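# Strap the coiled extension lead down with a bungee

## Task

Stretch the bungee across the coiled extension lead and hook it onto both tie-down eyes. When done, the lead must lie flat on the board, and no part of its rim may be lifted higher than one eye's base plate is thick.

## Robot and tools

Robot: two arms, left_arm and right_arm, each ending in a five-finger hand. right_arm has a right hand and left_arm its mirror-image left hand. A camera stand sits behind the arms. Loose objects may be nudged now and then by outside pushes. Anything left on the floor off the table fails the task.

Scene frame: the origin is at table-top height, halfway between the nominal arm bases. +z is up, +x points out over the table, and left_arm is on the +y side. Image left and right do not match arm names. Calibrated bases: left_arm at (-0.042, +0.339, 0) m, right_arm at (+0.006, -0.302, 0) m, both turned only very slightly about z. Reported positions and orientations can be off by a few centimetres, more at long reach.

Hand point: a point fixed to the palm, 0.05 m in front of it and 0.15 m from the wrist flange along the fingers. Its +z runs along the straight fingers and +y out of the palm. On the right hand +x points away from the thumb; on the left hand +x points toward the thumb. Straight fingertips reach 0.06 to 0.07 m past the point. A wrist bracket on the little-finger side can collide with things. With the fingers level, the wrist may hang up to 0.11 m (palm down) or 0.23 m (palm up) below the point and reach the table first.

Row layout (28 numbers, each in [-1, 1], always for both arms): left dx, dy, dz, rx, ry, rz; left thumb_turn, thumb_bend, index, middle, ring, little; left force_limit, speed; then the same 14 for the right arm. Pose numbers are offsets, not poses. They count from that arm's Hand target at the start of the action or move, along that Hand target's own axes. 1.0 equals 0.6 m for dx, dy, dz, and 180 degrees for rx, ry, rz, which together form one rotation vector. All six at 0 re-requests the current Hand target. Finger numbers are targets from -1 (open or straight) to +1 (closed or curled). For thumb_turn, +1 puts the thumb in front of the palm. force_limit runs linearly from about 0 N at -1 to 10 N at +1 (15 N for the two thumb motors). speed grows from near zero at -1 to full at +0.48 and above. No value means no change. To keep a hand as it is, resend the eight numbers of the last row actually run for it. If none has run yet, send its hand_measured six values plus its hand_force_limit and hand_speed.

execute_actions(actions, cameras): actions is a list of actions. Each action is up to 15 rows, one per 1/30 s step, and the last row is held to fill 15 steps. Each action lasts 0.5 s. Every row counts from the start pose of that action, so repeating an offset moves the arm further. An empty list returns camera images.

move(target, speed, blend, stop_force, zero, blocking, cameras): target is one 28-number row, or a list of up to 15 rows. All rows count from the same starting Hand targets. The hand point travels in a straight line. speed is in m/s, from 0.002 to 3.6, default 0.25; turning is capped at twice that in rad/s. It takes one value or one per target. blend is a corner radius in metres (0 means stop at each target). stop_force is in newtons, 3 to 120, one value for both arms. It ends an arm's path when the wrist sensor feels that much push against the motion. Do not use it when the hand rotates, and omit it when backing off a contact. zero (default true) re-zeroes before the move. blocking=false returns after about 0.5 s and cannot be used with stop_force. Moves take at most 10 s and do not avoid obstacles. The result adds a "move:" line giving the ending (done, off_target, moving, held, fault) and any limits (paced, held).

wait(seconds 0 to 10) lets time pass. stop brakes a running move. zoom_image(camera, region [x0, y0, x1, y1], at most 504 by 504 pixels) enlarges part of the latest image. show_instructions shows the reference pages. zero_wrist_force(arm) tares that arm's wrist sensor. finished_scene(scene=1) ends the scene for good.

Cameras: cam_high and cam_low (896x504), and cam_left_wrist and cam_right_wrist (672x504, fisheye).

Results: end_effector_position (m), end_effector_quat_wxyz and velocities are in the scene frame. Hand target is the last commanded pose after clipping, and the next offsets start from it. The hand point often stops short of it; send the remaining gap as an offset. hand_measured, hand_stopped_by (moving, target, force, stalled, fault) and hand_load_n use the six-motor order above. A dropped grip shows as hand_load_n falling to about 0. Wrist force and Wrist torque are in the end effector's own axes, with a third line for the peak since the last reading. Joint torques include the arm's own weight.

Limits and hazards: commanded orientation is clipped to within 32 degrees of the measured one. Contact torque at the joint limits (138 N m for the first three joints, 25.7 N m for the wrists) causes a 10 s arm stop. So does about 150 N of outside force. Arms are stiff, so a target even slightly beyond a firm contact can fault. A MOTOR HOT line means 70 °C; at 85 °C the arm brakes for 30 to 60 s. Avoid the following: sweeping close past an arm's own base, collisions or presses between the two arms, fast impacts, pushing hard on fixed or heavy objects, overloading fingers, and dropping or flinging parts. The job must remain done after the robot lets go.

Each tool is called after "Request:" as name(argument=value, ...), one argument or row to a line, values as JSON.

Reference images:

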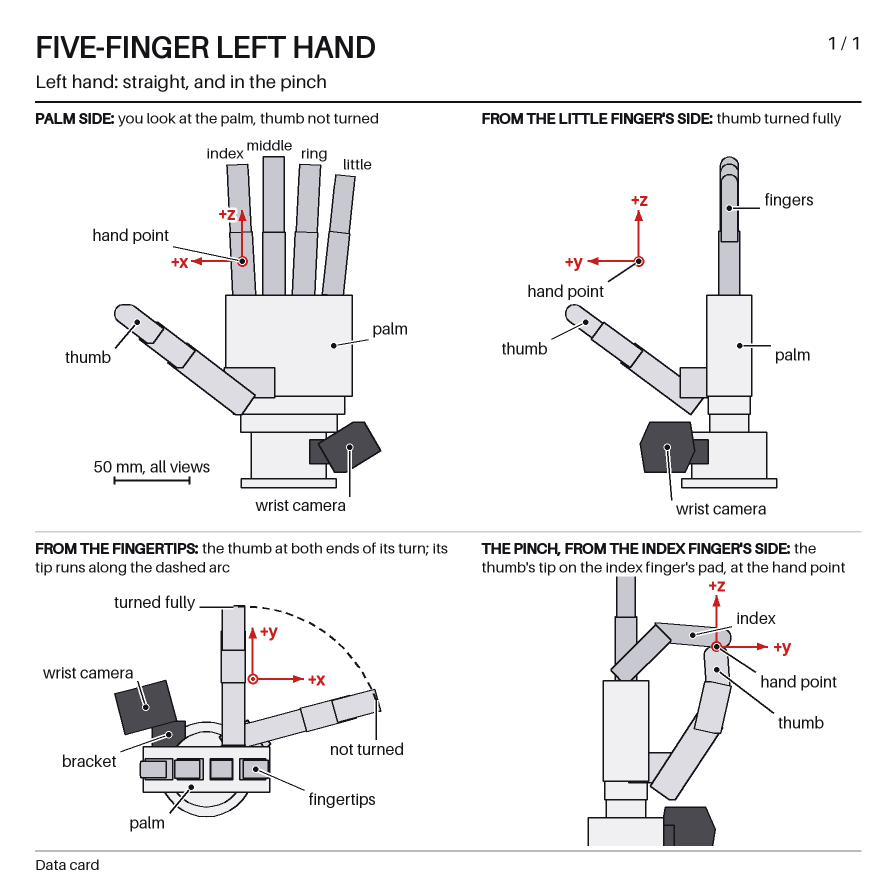

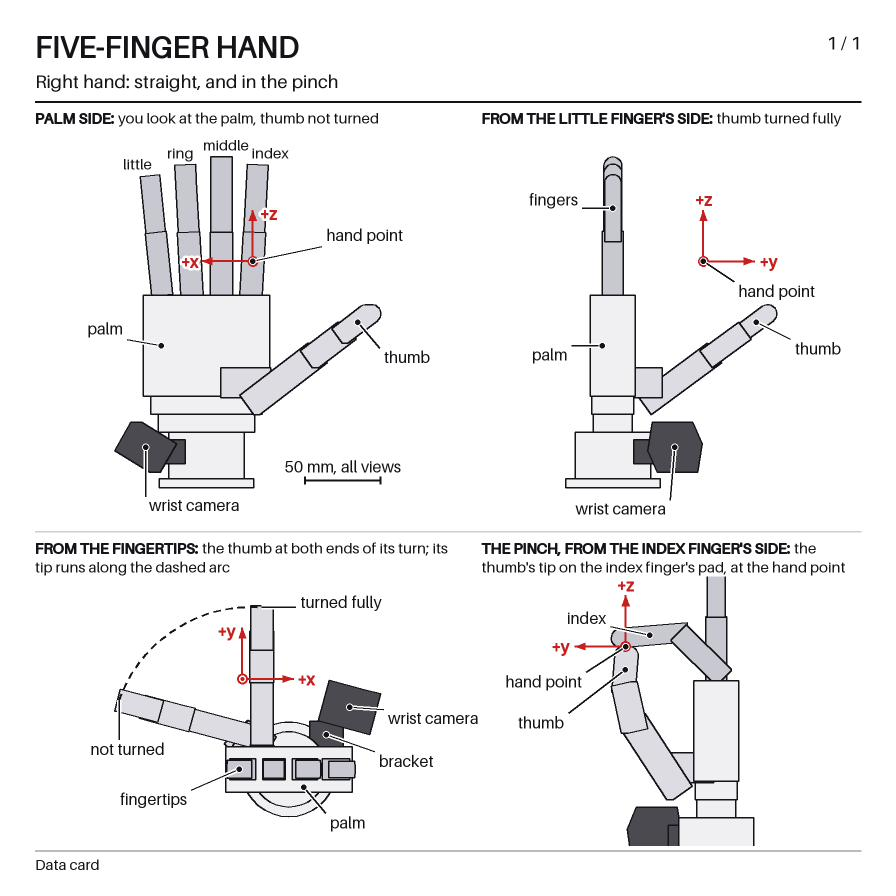

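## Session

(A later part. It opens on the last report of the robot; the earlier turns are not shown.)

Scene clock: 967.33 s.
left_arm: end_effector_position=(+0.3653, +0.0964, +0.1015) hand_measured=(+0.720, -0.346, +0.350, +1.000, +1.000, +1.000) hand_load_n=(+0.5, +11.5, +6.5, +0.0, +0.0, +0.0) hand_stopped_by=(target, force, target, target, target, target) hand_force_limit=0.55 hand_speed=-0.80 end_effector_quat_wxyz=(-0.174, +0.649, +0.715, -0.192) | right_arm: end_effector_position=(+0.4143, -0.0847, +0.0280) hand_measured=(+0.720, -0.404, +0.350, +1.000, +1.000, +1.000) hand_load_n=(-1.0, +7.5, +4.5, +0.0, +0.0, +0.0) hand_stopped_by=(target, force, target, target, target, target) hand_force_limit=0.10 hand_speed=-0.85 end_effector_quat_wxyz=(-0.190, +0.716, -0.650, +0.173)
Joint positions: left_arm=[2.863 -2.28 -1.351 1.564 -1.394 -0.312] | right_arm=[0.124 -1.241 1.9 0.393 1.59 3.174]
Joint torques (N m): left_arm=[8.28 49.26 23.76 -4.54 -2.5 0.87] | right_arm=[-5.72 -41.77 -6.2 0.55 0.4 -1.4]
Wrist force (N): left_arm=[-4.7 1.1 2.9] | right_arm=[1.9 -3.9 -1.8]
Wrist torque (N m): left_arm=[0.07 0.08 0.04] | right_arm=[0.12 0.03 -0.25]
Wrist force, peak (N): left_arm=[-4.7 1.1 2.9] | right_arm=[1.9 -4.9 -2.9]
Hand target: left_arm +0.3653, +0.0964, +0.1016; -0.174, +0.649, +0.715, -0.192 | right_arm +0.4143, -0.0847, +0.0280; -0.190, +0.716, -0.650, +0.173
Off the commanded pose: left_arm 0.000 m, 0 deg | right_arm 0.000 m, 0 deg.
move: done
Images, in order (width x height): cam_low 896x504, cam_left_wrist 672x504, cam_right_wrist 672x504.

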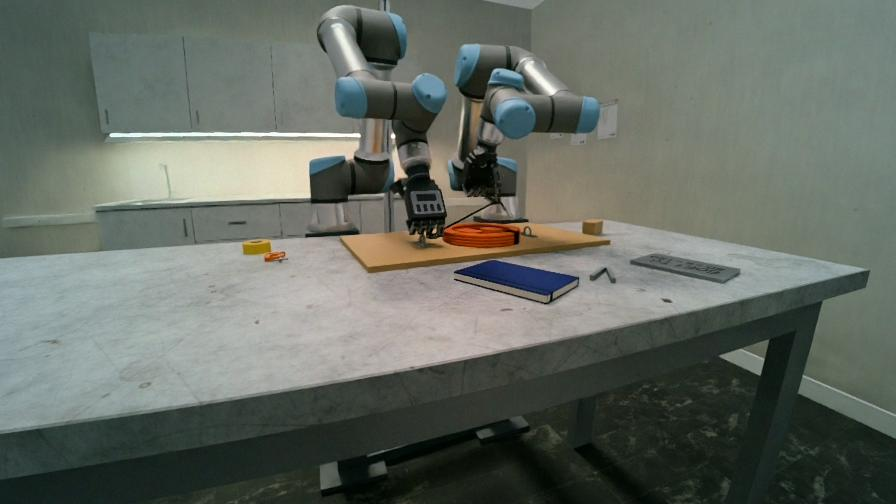

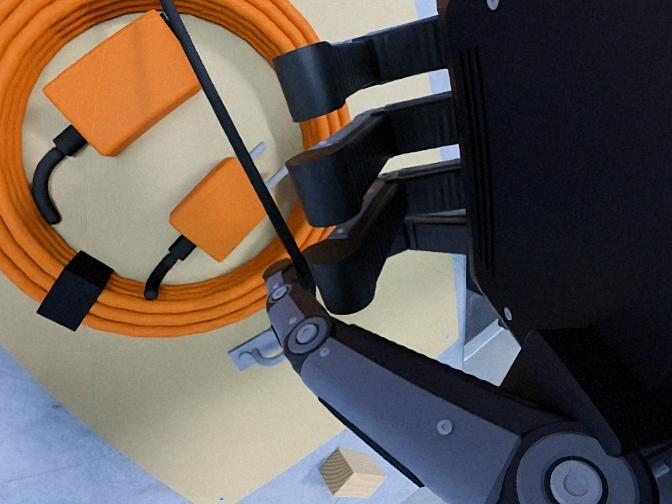

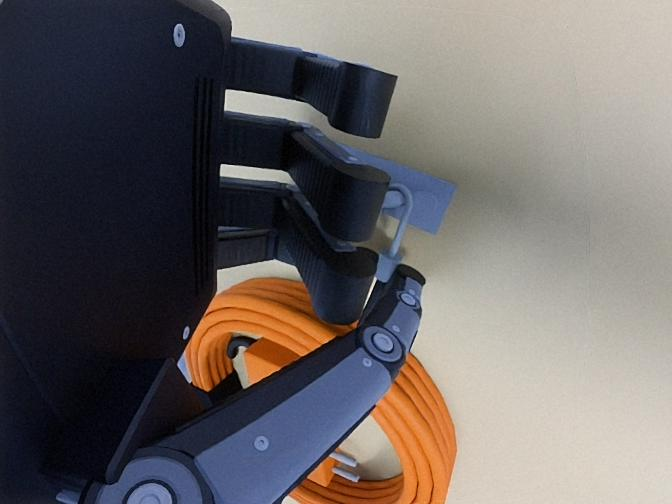

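Request:
move(
  target=[0.0462,0.0396,0.0185,0,0,0,0.72,0.25,0.35,1,1,1,0.55,-0.8,0,0,0,0,0,0,0.72,0.05,0.35,1,1,1,0.1,-0.85],
  speed=0.04,
  cameras=["cam_left_wrist","cam_low","cam_right_wrist","cam_high"],
)

Request:
zoom_image(
  camera="cam_low",
  region=[400, 175, 550, 255],
)

Request:
zoom_image(
  camera="cam_low",
  region=[495, 200, 545, 240],
)

Request:
zoom_image(
  camera="cam_left_wrist",
  region=[180, 230, 340, 390],
)

Scene clock: 1007.57 s.
left_arm: end_effector_position=(+0.3775, +0.1253, +0.0802) hand_measured=(+0.720, -0.346, +0.350, +1.000, +1.000, +1.000) hand_load_n=(-0.5, +11.5, +7.0, +0.0, +0.0, +0.0) hand_stopped_by=(target, force, target, target, target, target) hand_force_limit=0.55 hand_speed=-0.80 end_effector_quat_wxyz=(-0.174, +0.649, +0.715, -0.192) | right_arm: end_effector_position=(+0.4143, -0.0847, +0.0280) hand_measured=(+0.720, -0.404, +0.350, +1.000, +1.000, +1.000) hand_load_n=(-0.5, +8.0, +4.5, +0.0, +0.0, +0.0) hand_stopped_by=(target, force, target, target, target, target) hand_force_limit=0.10 hand_speed=-0.85 end_effector_quat_wxyz=(-0.190, +0.716, -0.650, +0.173)
Joint positions: left_arm=[2.921 -2.3 -1.379 1.603 -1.422 -0.26] | right_arm=[0.124 -1.241 1.9 0.393 1.59 3.174]
Joint torques (N m): left_arm=[8.88 33.37 6.56 -1.66 -3.1 0.88] | right_arm=[-4.48 -42.41 -7 0.76 0.27 -1.34]
Wrist force (N): left_arm=[-8.1 0.0 2.6] | right_arm=[1.9 -5.4 -2.8]
Wrist torque (N m): left_arm=[0.03 0.14 0.05] | right_arm=[0.10 0.05 -0.27]
Wrist force, peak (N): left_arm=[-8.3 0.3 3.0] | right_arm=[1.9 -5.9 -3.4]
Hand target: left_arm +0.3775, +0.1254, +0.0801; -0.174, +0.649, +0.715, -0.192 | right_arm +0.4143, -0.0847, +0.0280; -0.190, +0.716, -0.650, +0.173
Off the commanded pose: left_arm 0.000 m, 0 deg | right_arm 0.000 m, 0 deg.
move: done

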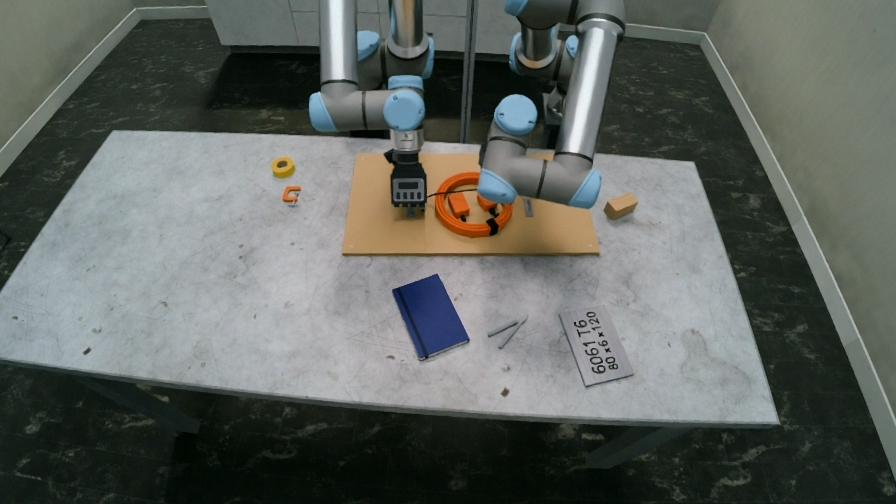

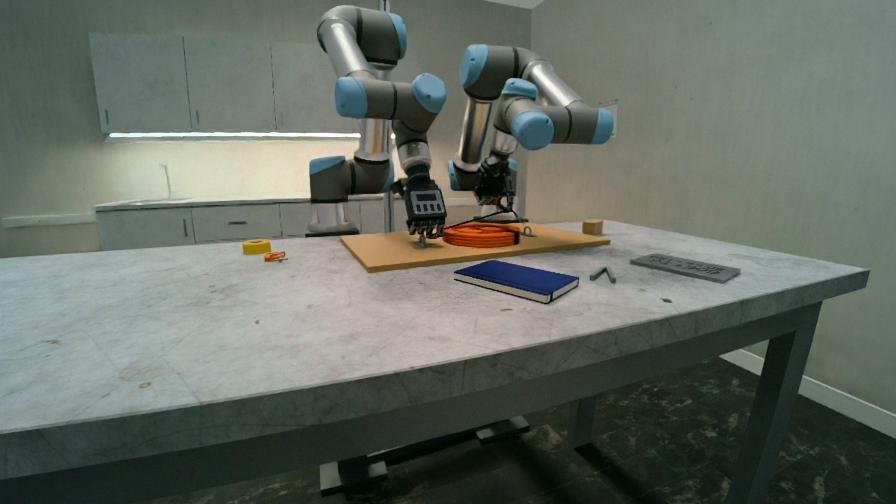

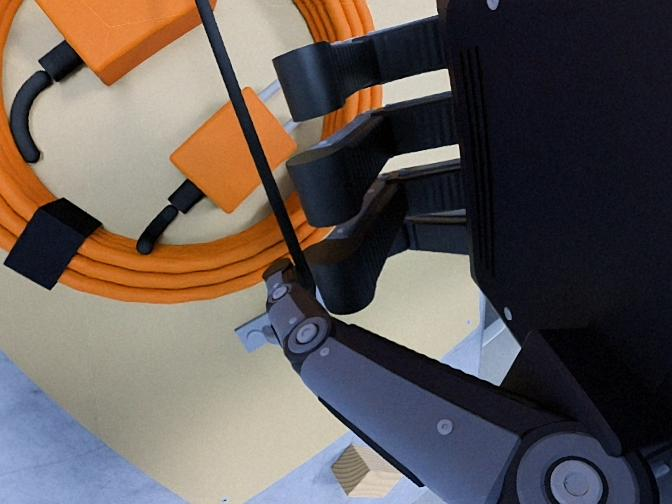

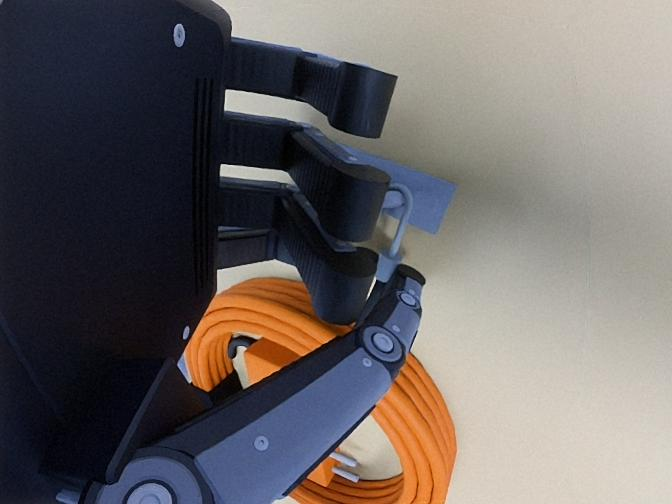

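Scaled by 3.360 from the camera's 896x504 image, which has a finer 1280x720 frame.

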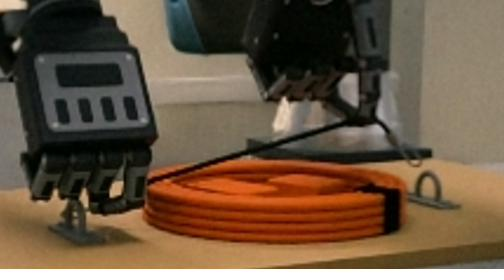

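Scaled by 10.080 from the camera's 896x504 image, which has a finer 1280x720 frame.

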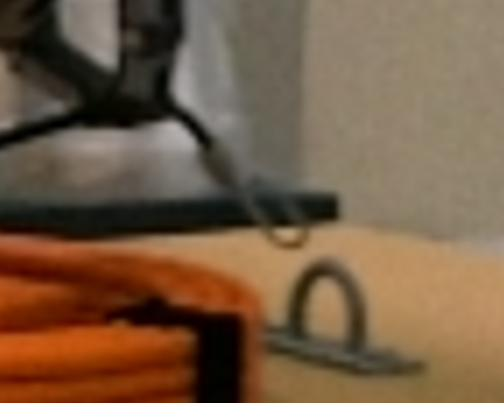

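Scaled by 3.150 from the camera's 672x504 image, which has a finer 960x720 frame.

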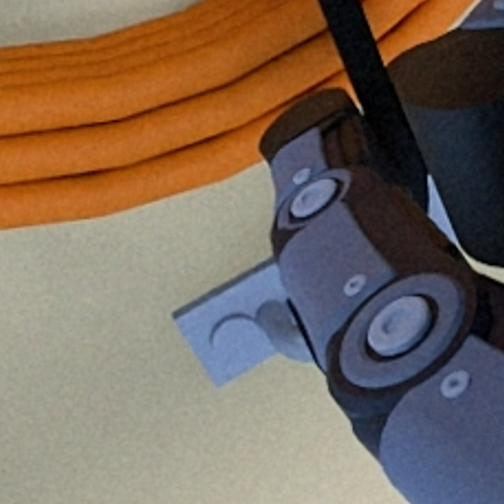

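Request:
move(
  target=[0,0.0276,0.0312,0,0,0,0.72,0.25,0.35,1,1,1,0.55,-0.8,0,0,0,0,0,0,0.72,0.05,0.35,1,1,1,0.1,-0.85],
  speed=0.03,
  stop_force=5,
  cameras=["cam_left_wrist","cam_low","cam_high"],
)

Request:
zoom_image(
  camera="cam_low",
  region=[495, 205, 545, 245],
)

Request:
zoom_image(
  camera="cam_left_wrist",
  region=[180, 230, 340, 390],
)

Scene clock: 1041.40 s.
left_arm: end_effector_position=(+0.3825, +0.1259, +0.0556) hand_measured=(+0.720, -0.346, +0.350, +1.000, +1.000, +1.000) hand_load_n=(-0.5, +11.0, +6.5, +0.0, +0.0, +0.0) hand_stopped_by=(target, force, target, target, target, target) hand_force_limit=0.55 hand_speed=-0.80 end_effector_quat_wxyz=(-0.174, +0.649, +0.715, -0.192) | right_arm: end_effector_position=(+0.4143, -0.0847, +0.0280) hand_measured=(+0.720, -0.404, +0.350, +1.000, +1.000, +1.000) hand_load_n=(-0.5, +8.0, +4.5, +0.0, +0.0, +0.0) hand_stopped_by=(target, force, target, target, target, target) hand_force_limit=0.10 hand_speed=-0.85 end_effector_quat_wxyz=(-0.190, +0.716, -0.650, +0.173)
Joint positions: left_arm=[2.924 -2.34 -1.378 1.642 -1.424 -0.258] | right_arm=[0.124 -1.241 1.9 0.393 1.59 3.174]
Joint torques (N m): left_arm=[8.91 32.75 22.06 -1.61 -3.12 1.02] | right_arm=[-5.01 -42.3 -6.91 0.79 0.12 -1.28]
Wrist force (N): left_arm=[-7.8 -0.9 1.5] | right_arm=[1.9 -5.4 -2.7]
Wrist torque (N m): left_arm=[0.00 0.15 0.06] | right_arm=[0.09 0.05 -0.26]
Wrist force, peak (N): left_arm=[-8.3 0.3 2.9] | right_arm=[2.1 -6.0 -3.7]
Hand target: left_arm +0.3825, +0.1259, +0.0556; -0.174, +0.649, +0.715, -0.192 | right_arm +0.4143, -0.0847, +0.0280; -0.190, +0.716, -0.650, +0.173
Off the commanded pose: left_arm 0.000 m, 0 deg | right_arm 0.000 m, 0 deg.
move: done
Images, in order (width x height): cam_high 896x504, cam_low 896x504, cam_left_wrist 672x504.

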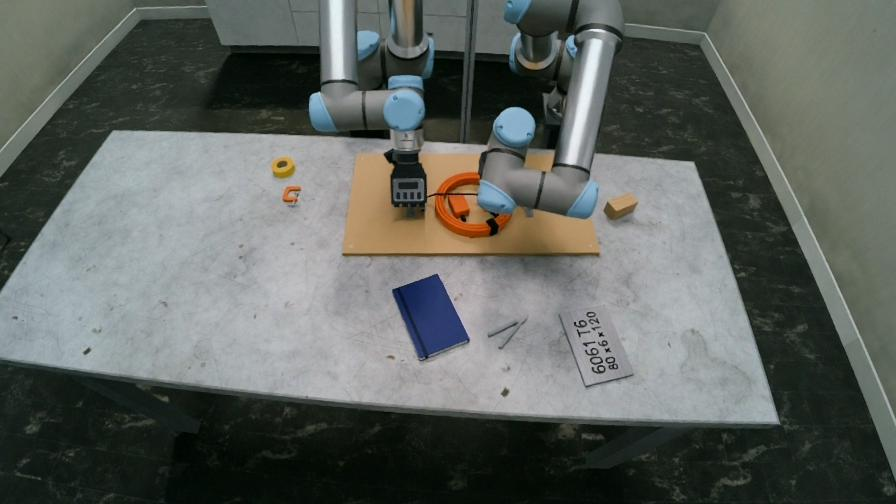

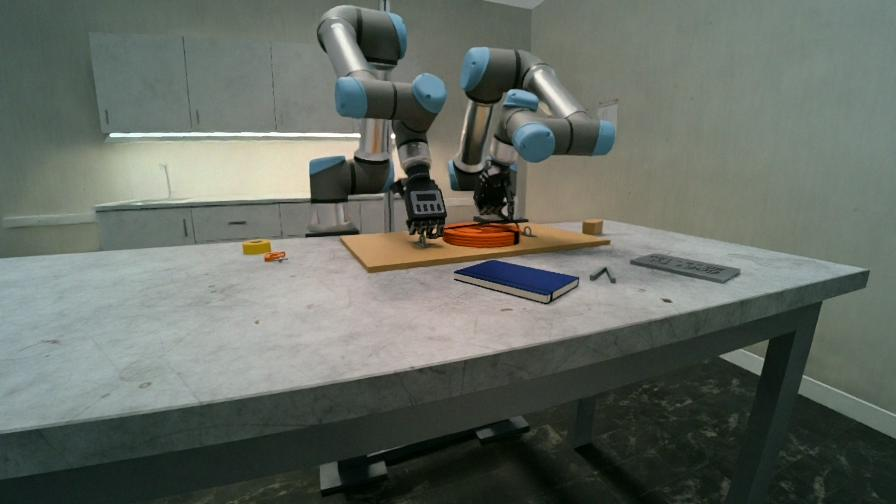

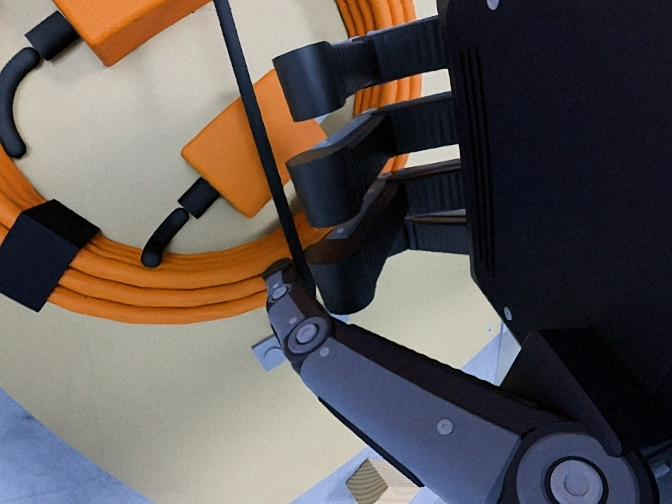

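Scaled by 10.080 from the camera's 896x504 image, which has a finer 1280x720 frame.

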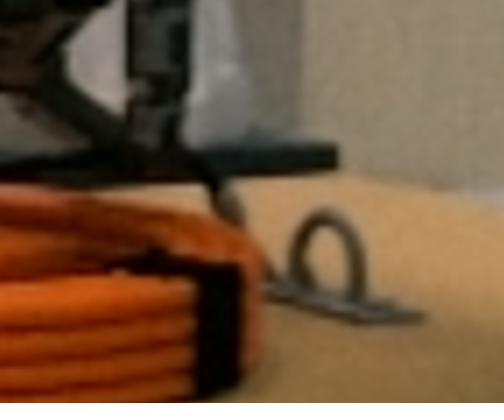

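Scaled by 3.150 from the camera's 672x504 image, which has a finer 960x720 frame.

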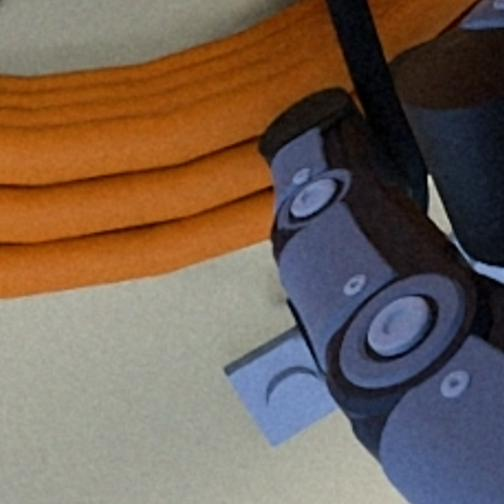

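Request:
zoom_image(
  camera="cam_low",
  region=[512, 218, 540, 240],
)

Scaled by 18.000 from the camera's 896x504 image, which has a finer 1280x720 frame.

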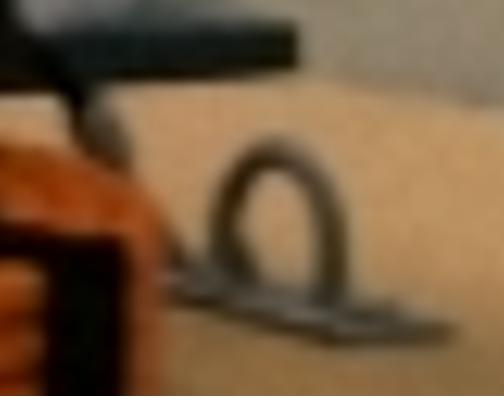

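Request:
move(
  target=[0.0258,0,0,0,0,0,0.72,0.25,0.35,1,1,1,0.55,-0.8,0,0,0,0,0,0,0.72,0.05,0.35,1,1,1,0.1,-0.85],
  speed=0.02,
  stop_force=6,
  cameras=["cam_left_wrist","cam_low"],
)

Request:
zoom_image(
  camera="cam_low",
  region=[512, 218, 540, 240],
)

Request:
zoom_image(
  camera="cam_left_wrist",
  region=[180, 230, 340, 390],
)

Scene clock: 1050.93 s.
left_arm: end_effector_position=(+0.3810, +0.1413, +0.0556) hand_measured=(+0.720, -0.346, +0.350, +1.000, +1.000, +1.000) hand_load_n=(-2.0, +11.0, +6.5, +0.0, +0.0, +0.0) hand_stopped_by=(target, force, target, target, target, target) hand_force_limit=0.55 hand_speed=-0.80 end_effector_quat_wxyz=(-0.174, +0.649, +0.715, -0.192) | right_arm: end_effector_position=(+0.4143, -0.0847, +0.0280) hand_measured=(+0.720, -0.404, +0.350, +1.000, +1.000, +1.000) hand_load_n=(-1.0, +7.5, +4.0, +0.0, +0.5, +0.0) hand_stopped_by=(target, force, target, target, target, target) hand_force_limit=0.10 hand_speed=-0.85 end_effector_quat_wxyz=(-0.190, +0.716, -0.650, +0.173)
Joint positions: left_arm=[2.952 -2.324 -1.41 1.654 -1.437 -0.233] | right_arm=[0.124 -1.241 1.9 0.393 1.59 3.174]
Joint torques (N m): left_arm=[10.94 50.01 6.84 -1.52 -3.73 0.74] | right_arm=[-4.89 -40.81 -7.39 0.97 0.05 -1.12]
Wrist force (N): left_arm=[-9.9 -1.4 1.5] | right_arm=[2.4 -6.4 -3.7]
Wrist torque (N m): left_arm=[-0.05 0.16 0.09] | right_arm=[0.10 -0.01 -0.24]
Wrist force, peak (N): left_arm=[-10.0 -1.3 1.5] | right_arm=[1.9 -6.9 -4.1]
Hand target: left_arm +0.3810, +0.1413, +0.0556; -0.174, +0.649, +0.715, -0.192 | right_arm +0.4143, -0.0847, +0.0280; -0.190, +0.716, -0.650, +0.173
Off the commanded pose: left_arm 0.000 m, 0 deg | right_arm 0.000 m, 0 deg.
move: done
Images, in order (width x height): cam_low 896x504, cam_left_wrist 672x504.

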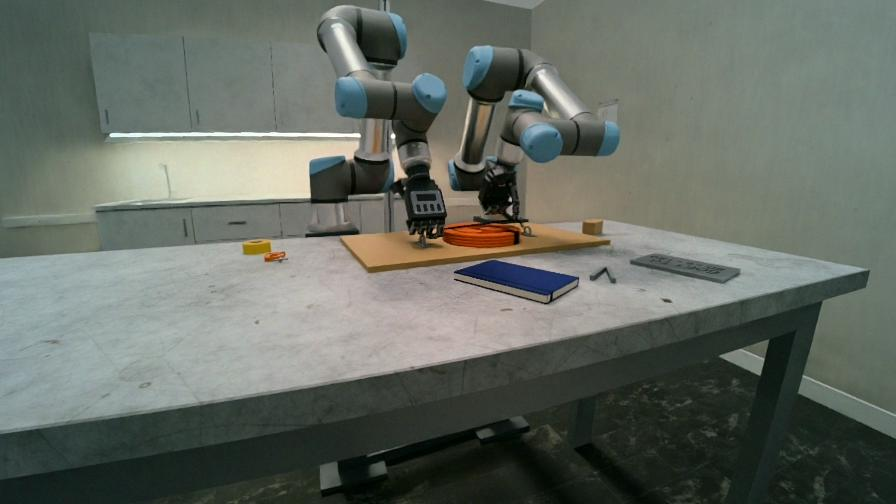

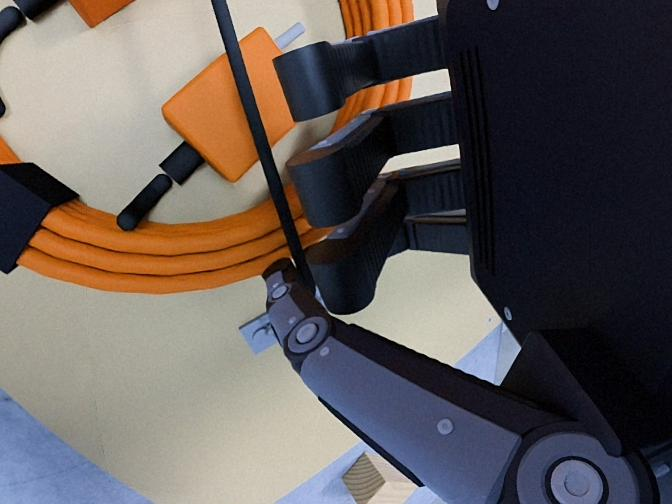

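Scaled by 18.000 from the camera's 896x504 image, which has a finer 1280x720 frame.

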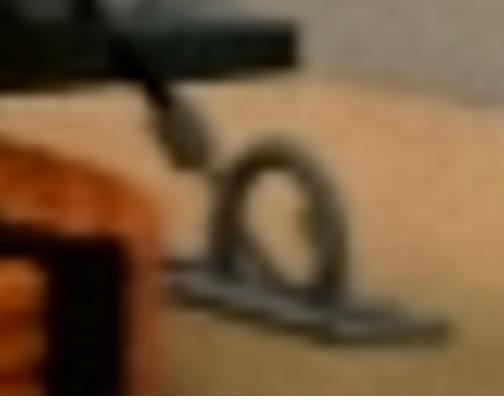

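Scaled by 3.150 from the camera's 672x504 image, which has a finer 960x720 frame.

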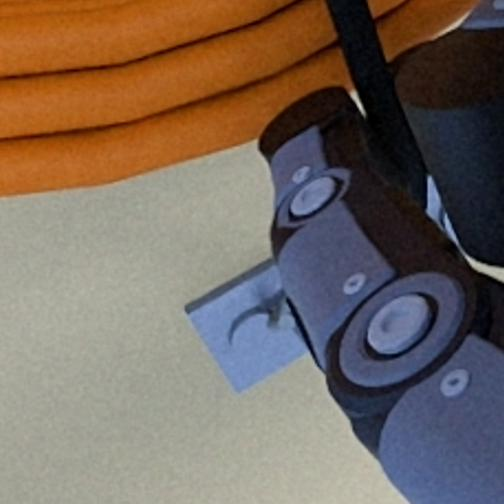

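Request:
move(
  target=[0,-0.0067,-0.0115,0,0,0,0.72,0.25,0.35,1,1,1,0.55,-0.8,0,0,0,0,0,0,0.72,0.05,0.35,1,1,1,0.1,-0.85],
  speed=0.02,
  cameras=["cam_left_wrist","cam_low"],
)

Request:
zoom_image(
  camera="cam_low",
  region=[512, 218, 540, 240],
)

Request:
zoom_image(
  camera="cam_left_wrist",
  region=[230, 300, 290, 360],
)

Scene clock: 1066.00 s.
left_arm: end_effector_position=(+0.3809, +0.1413, +0.0635) hand_measured=(+0.720, -0.346, +0.350, +1.000, +1.000, +1.000) hand_load_n=(-1.5, +11.0, +6.5, +0.0, +0.0, +0.0) hand_stopped_by=(target, force, target, target, target, target) hand_force_limit=0.55 hand_speed=-0.80 end_effector_quat_wxyz=(-0.174, +0.649, +0.715, -0.192) | right_arm: end_effector_position=(+0.4143, -0.0847, +0.0280) hand_measured=(+0.720, -0.404, +0.350, +1.000, +1.000, +1.000) hand_load_n=(-0.5, +7.5, +4.0, +0.0, +0.0, +0.5) hand_stopped_by=(target, force, target, target, target, target) hand_force_limit=0.10 hand_speed=-0.85 end_effector_quat_wxyz=(-0.190, +0.716, -0.650, +0.173)
Joint positions: left_arm=[2.952 -2.313 -1.405 1.639 -1.437 -0.233] | right_arm=[0.124 -1.241 1.9 0.393 1.59 3.174]
Joint torques (N m): left_arm=[8.38 48.34 23.31 -4.56 -3.67 0.53] | right_arm=[-4.03 -42.07 -8.1 1.13 0.01 -1.12]
Wrist force (N): left_arm=[-9.8 -0.9 2.1] | right_arm=[2.0 -6.4 -3.5]
Wrist torque (N m): left_arm=[-0.01 0.13 0.11] | right_arm=[0.08 0.05 -0.27]
Wrist force, peak (N): left_arm=[-10.2 -1.3 1.4] | right_arm=[2.2 -6.9 -4.0]
Hand target: left_arm +0.3809, +0.1413, +0.0636; -0.174, +0.649, +0.715, -0.192 | right_arm +0.4143, -0.0847, +0.0280; -0.190, +0.716, -0.650, +0.173
Off the commanded pose: left_arm 0.000 m, 0 deg | right_arm 0.000 m, 0 deg.
move: done
Images, in order (width x height): cam_low 896x504, cam_left_wrist 672x504.

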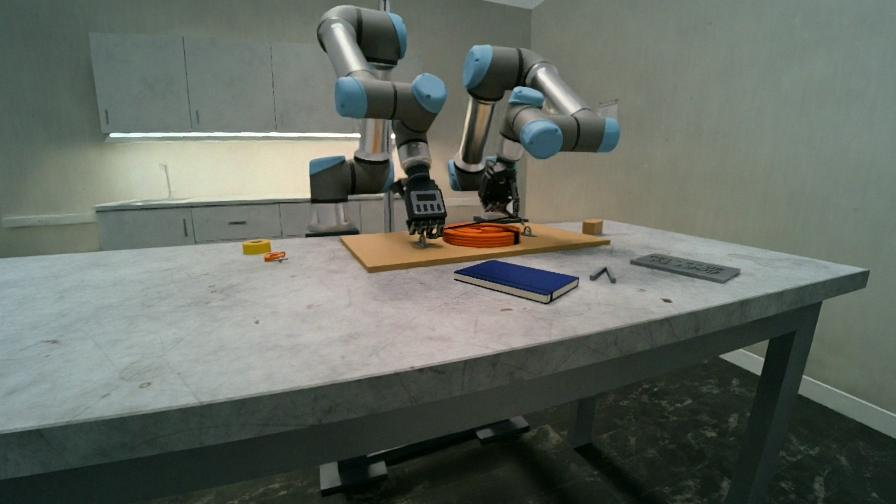

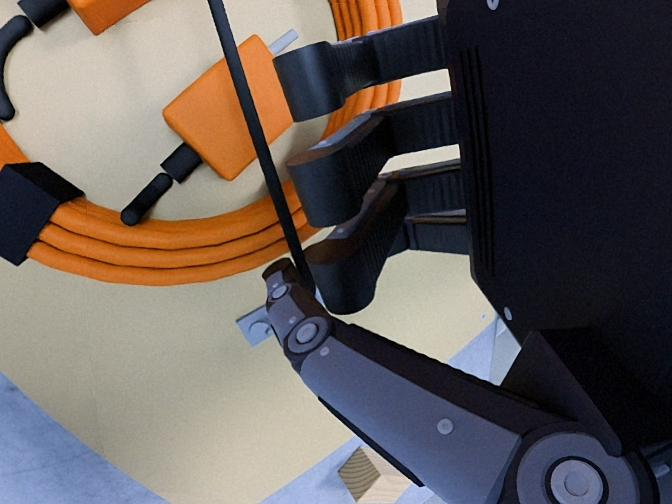

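Scaled by 18.000 from the camera's 896x504 image, which has a finer 1280x720 frame.

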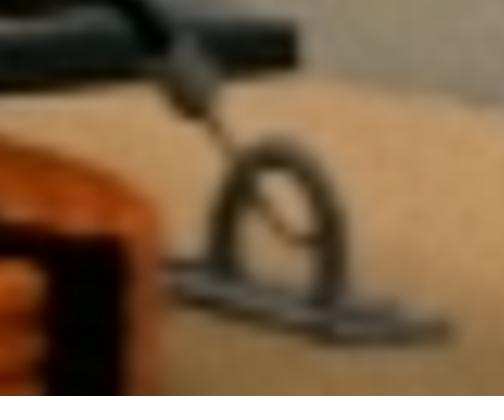

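Scaled by 8.400 from the camera's 672x504 image, which has a finer 960x720 frame.

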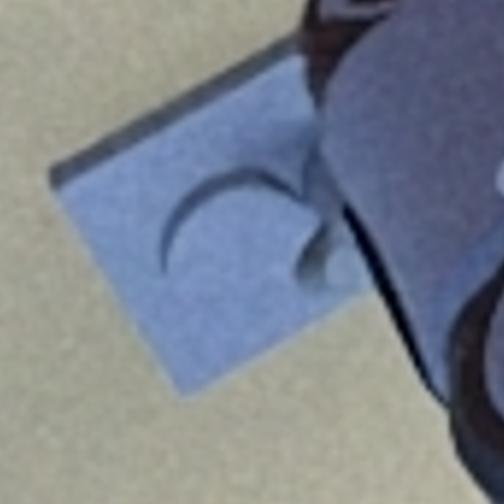

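Request:
move(
  target=[0,-0.01,-0.0173,0,0,0,0.72,0.25,0.35,1,1,1,0.55,-0.8,0,0,0,0,0,0,0.72,0.05,0.35,1,1,1,0.1,-0.85],
  speed=0.02,
  stop_force=4,
  cameras=["cam_left_wrist","cam_low"],
)

Request:
zoom_image(
  camera="cam_low",
  region=[512, 218, 540, 240],
)

Scene clock: 1079.30 s.
left_arm: end_effector_position=(+0.3809, +0.1413, +0.0756) hand_measured=(+0.720, -0.346, +0.350, +1.000, +1.000, +1.000) hand_load_n=(-2.0, +11.0, +7.0, +0.0, +0.0, +0.0) hand_stopped_by=(target, force, target, target, target, target) hand_force_limit=0.55 hand_speed=-0.80 end_effector_quat_wxyz=(-0.174, +0.649, +0.715, -0.192) | right_arm: end_effector_position=(+0.4143, -0.0847, +0.0280) hand_measured=(+0.720, -0.404, +0.350, +1.000, +1.000, +1.000) hand_load_n=(-0.5, +7.5, +4.0, +0.0, +0.5, +0.0) hand_stopped_by=(target, force, target, target, target, target) hand_force_limit=0.10 hand_speed=-0.85 end_effector_quat_wxyz=(-0.190, +0.716, -0.650, +0.173)
Joint positions: left_arm=[2.952 -2.298 -1.397 1.616 -1.437 -0.233] | right_arm=[0.124 -1.241 1.9 0.393 1.59 3.174]
Joint torques (N m): left_arm=[10.32 49.25 22.65 -4.62 -3.65 0.71] | right_arm=[-3.9 -42 -8.02 1.16 -0.07 -1.07]
Wrist force (N): left_arm=[-9.8 -0.2 2.4] | right_arm=[2.0 -6.8 -3.5]
Wrist torque (N m): left_arm=[0.07 0.12 0.09] | right_arm=[0.05 0.04 -0.27]
Wrist force, peak (N): left_arm=[-10.2 0.1 3.4] | right_arm=[2.0 -7.1 -3.9]
Hand target: left_arm +0.3809, +0.1413, +0.0756; -0.174, +0.649, +0.715, -0.192 | right_arm +0.4143, -0.0847, +0.0280; -0.190, +0.716, -0.650, +0.173
Off the commanded pose: left_arm 0.000 m, 0 deg | right_arm 0.000 m, 0 deg.
move: done
Images, in order (width x height): cam_low 896x504, cam_left_wrist 672x504.

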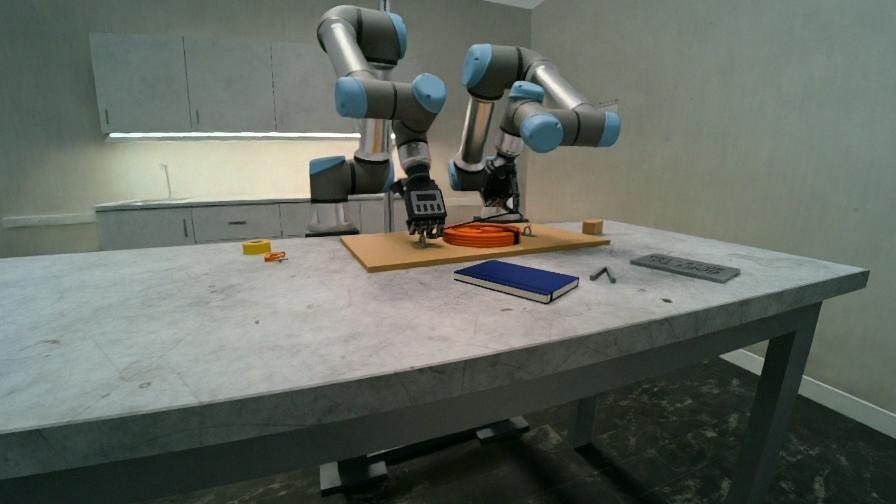

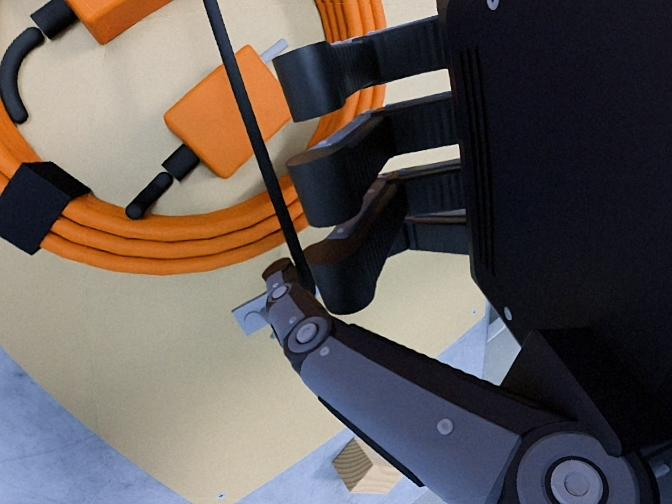

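Scaled by 18.000 from the camera's 896x504 image, which has a finer 1280x720 frame.

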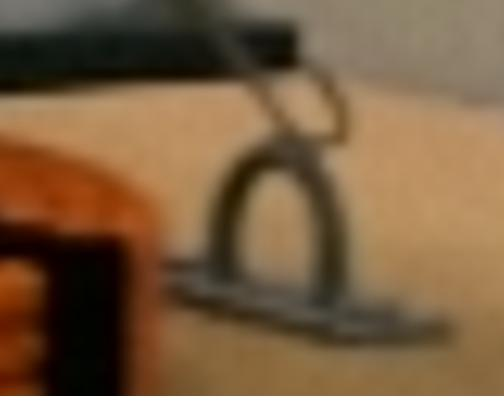

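Request:
wait(
  seconds=0.1,
  cameras=["cam_high","cam_low","cam_right_wrist"],
)

Request:
zoom_image(
  camera="cam_high",
  region=[480, 180, 560, 230],
)

Request:
zoom_image(
  camera="cam_low",
  region=[505, 200, 545, 240],
)

Scene clock: 1131.03 s.
left_arm: end_effector_position=(+0.3809, +0.1413, +0.0756) hand_measured=(+0.720, -0.346, +0.350, +1.000, +1.000, +1.000) hand_load_n=(-2.0, +11.0, +6.5, +0.0, +0.0, +0.0) hand_stopped_by=(target, force, target, target, target, target) hand_force_limit=0.55 hand_speed=-0.80 end_effector_quat_wxyz=(-0.174, +0.649, +0.715, -0.192) | right_arm: end_effector_position=(+0.4143, -0.0847, +0.0280) hand_measured=(+0.720, -0.404, +0.350, +1.000, +1.000, +1.000) hand_load_n=(-0.5, +8.0, +4.0, +0.0, +0.0, +0.5) hand_stopped_by=(target, force, target, target, target, target) hand_force_limit=0.10 hand_speed=-0.85 end_effector_quat_wxyz=(-0.190, +0.716, -0.650, +0.173)
Joint positions: left_arm=[2.952 -2.298 -1.397 1.616 -1.437 -0.233] | right_arm=[0.124 -1.241 1.9 0.393 1.59 3.174]
Joint torques (N m): left_arm=[10.36 48.52 22.73 -4.61 -3.83 0.78] | right_arm=[-4.54 -42.16 -6.73 1.01 -0.1 -1.01]
Wrist force (N): left_arm=[-10.1 -0.1 2.6] | right_arm=[2.1 -6.6 -3.4]
Wrist torque (N m): left_arm=[0.06 0.16 0.08] | right_arm=[0.07 0.03 -0.26]
Wrist force, peak (N): left_arm=[-10.5 -0.3 2.8] | right_arm=[2.1 -7.1 -4.1]
Hand target: left_arm +0.3809, +0.1413, +0.0756; -0.174, +0.649, +0.715, -0.192 | right_arm +0.4143, -0.0847, +0.0280; -0.190, +0.716, -0.650, +0.173
Off the commanded pose: left_arm 0.000 m, 0 deg | right_arm 0.000 m, 0 deg.
wait: 0.10 s; at rest from the start
Images, in order (width x height): cam_high 896x504, cam_low 896x504, cam_right_wrist 672x504.

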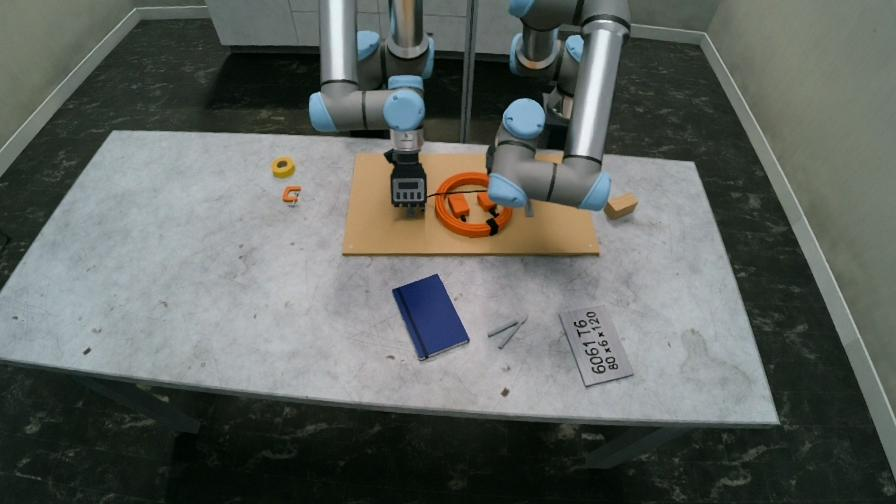

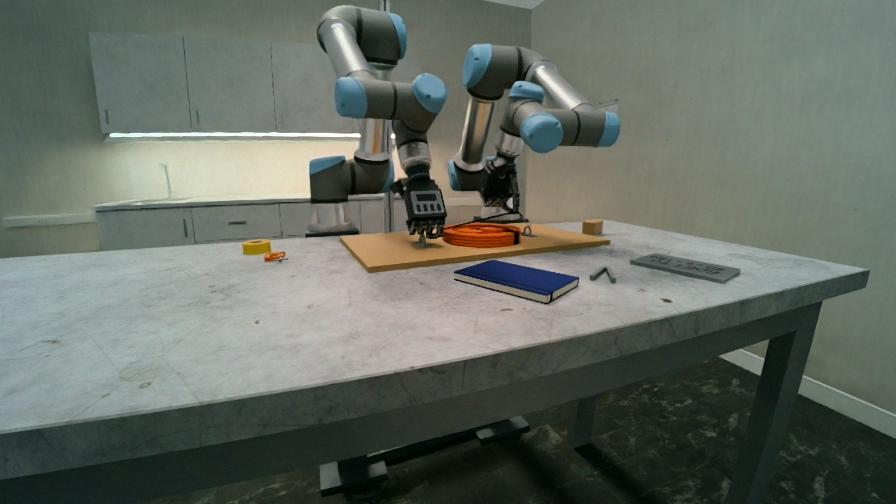

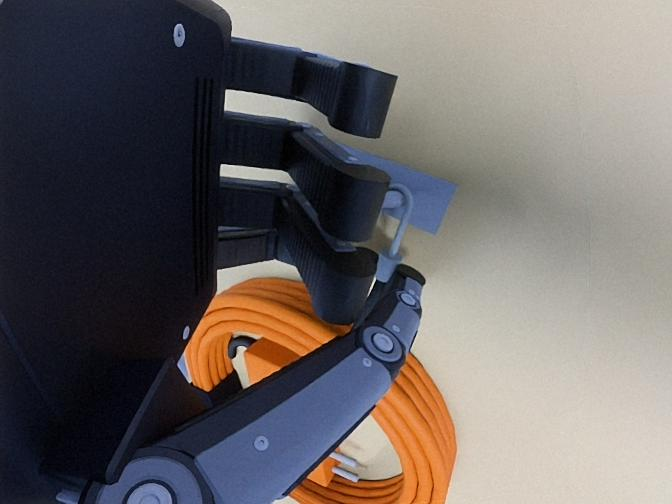

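Scaled by 6.300 from the camera's 896x504 image, which has a finer 1280x720 frame.

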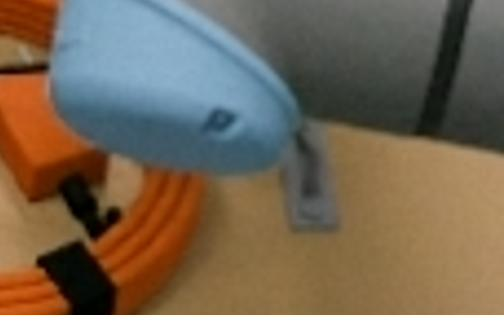

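Scaled by 12.600 from the camera's 896x504 image, which has a finer 1280x720 frame.

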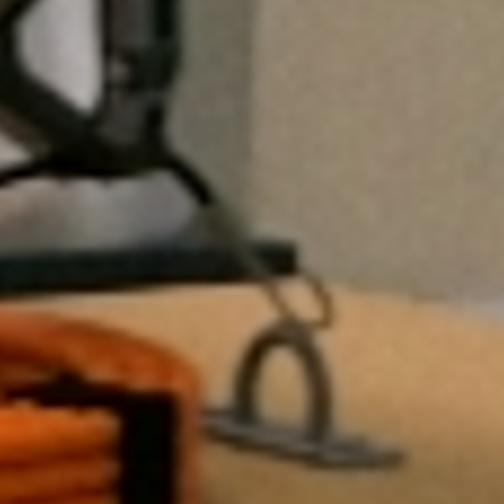

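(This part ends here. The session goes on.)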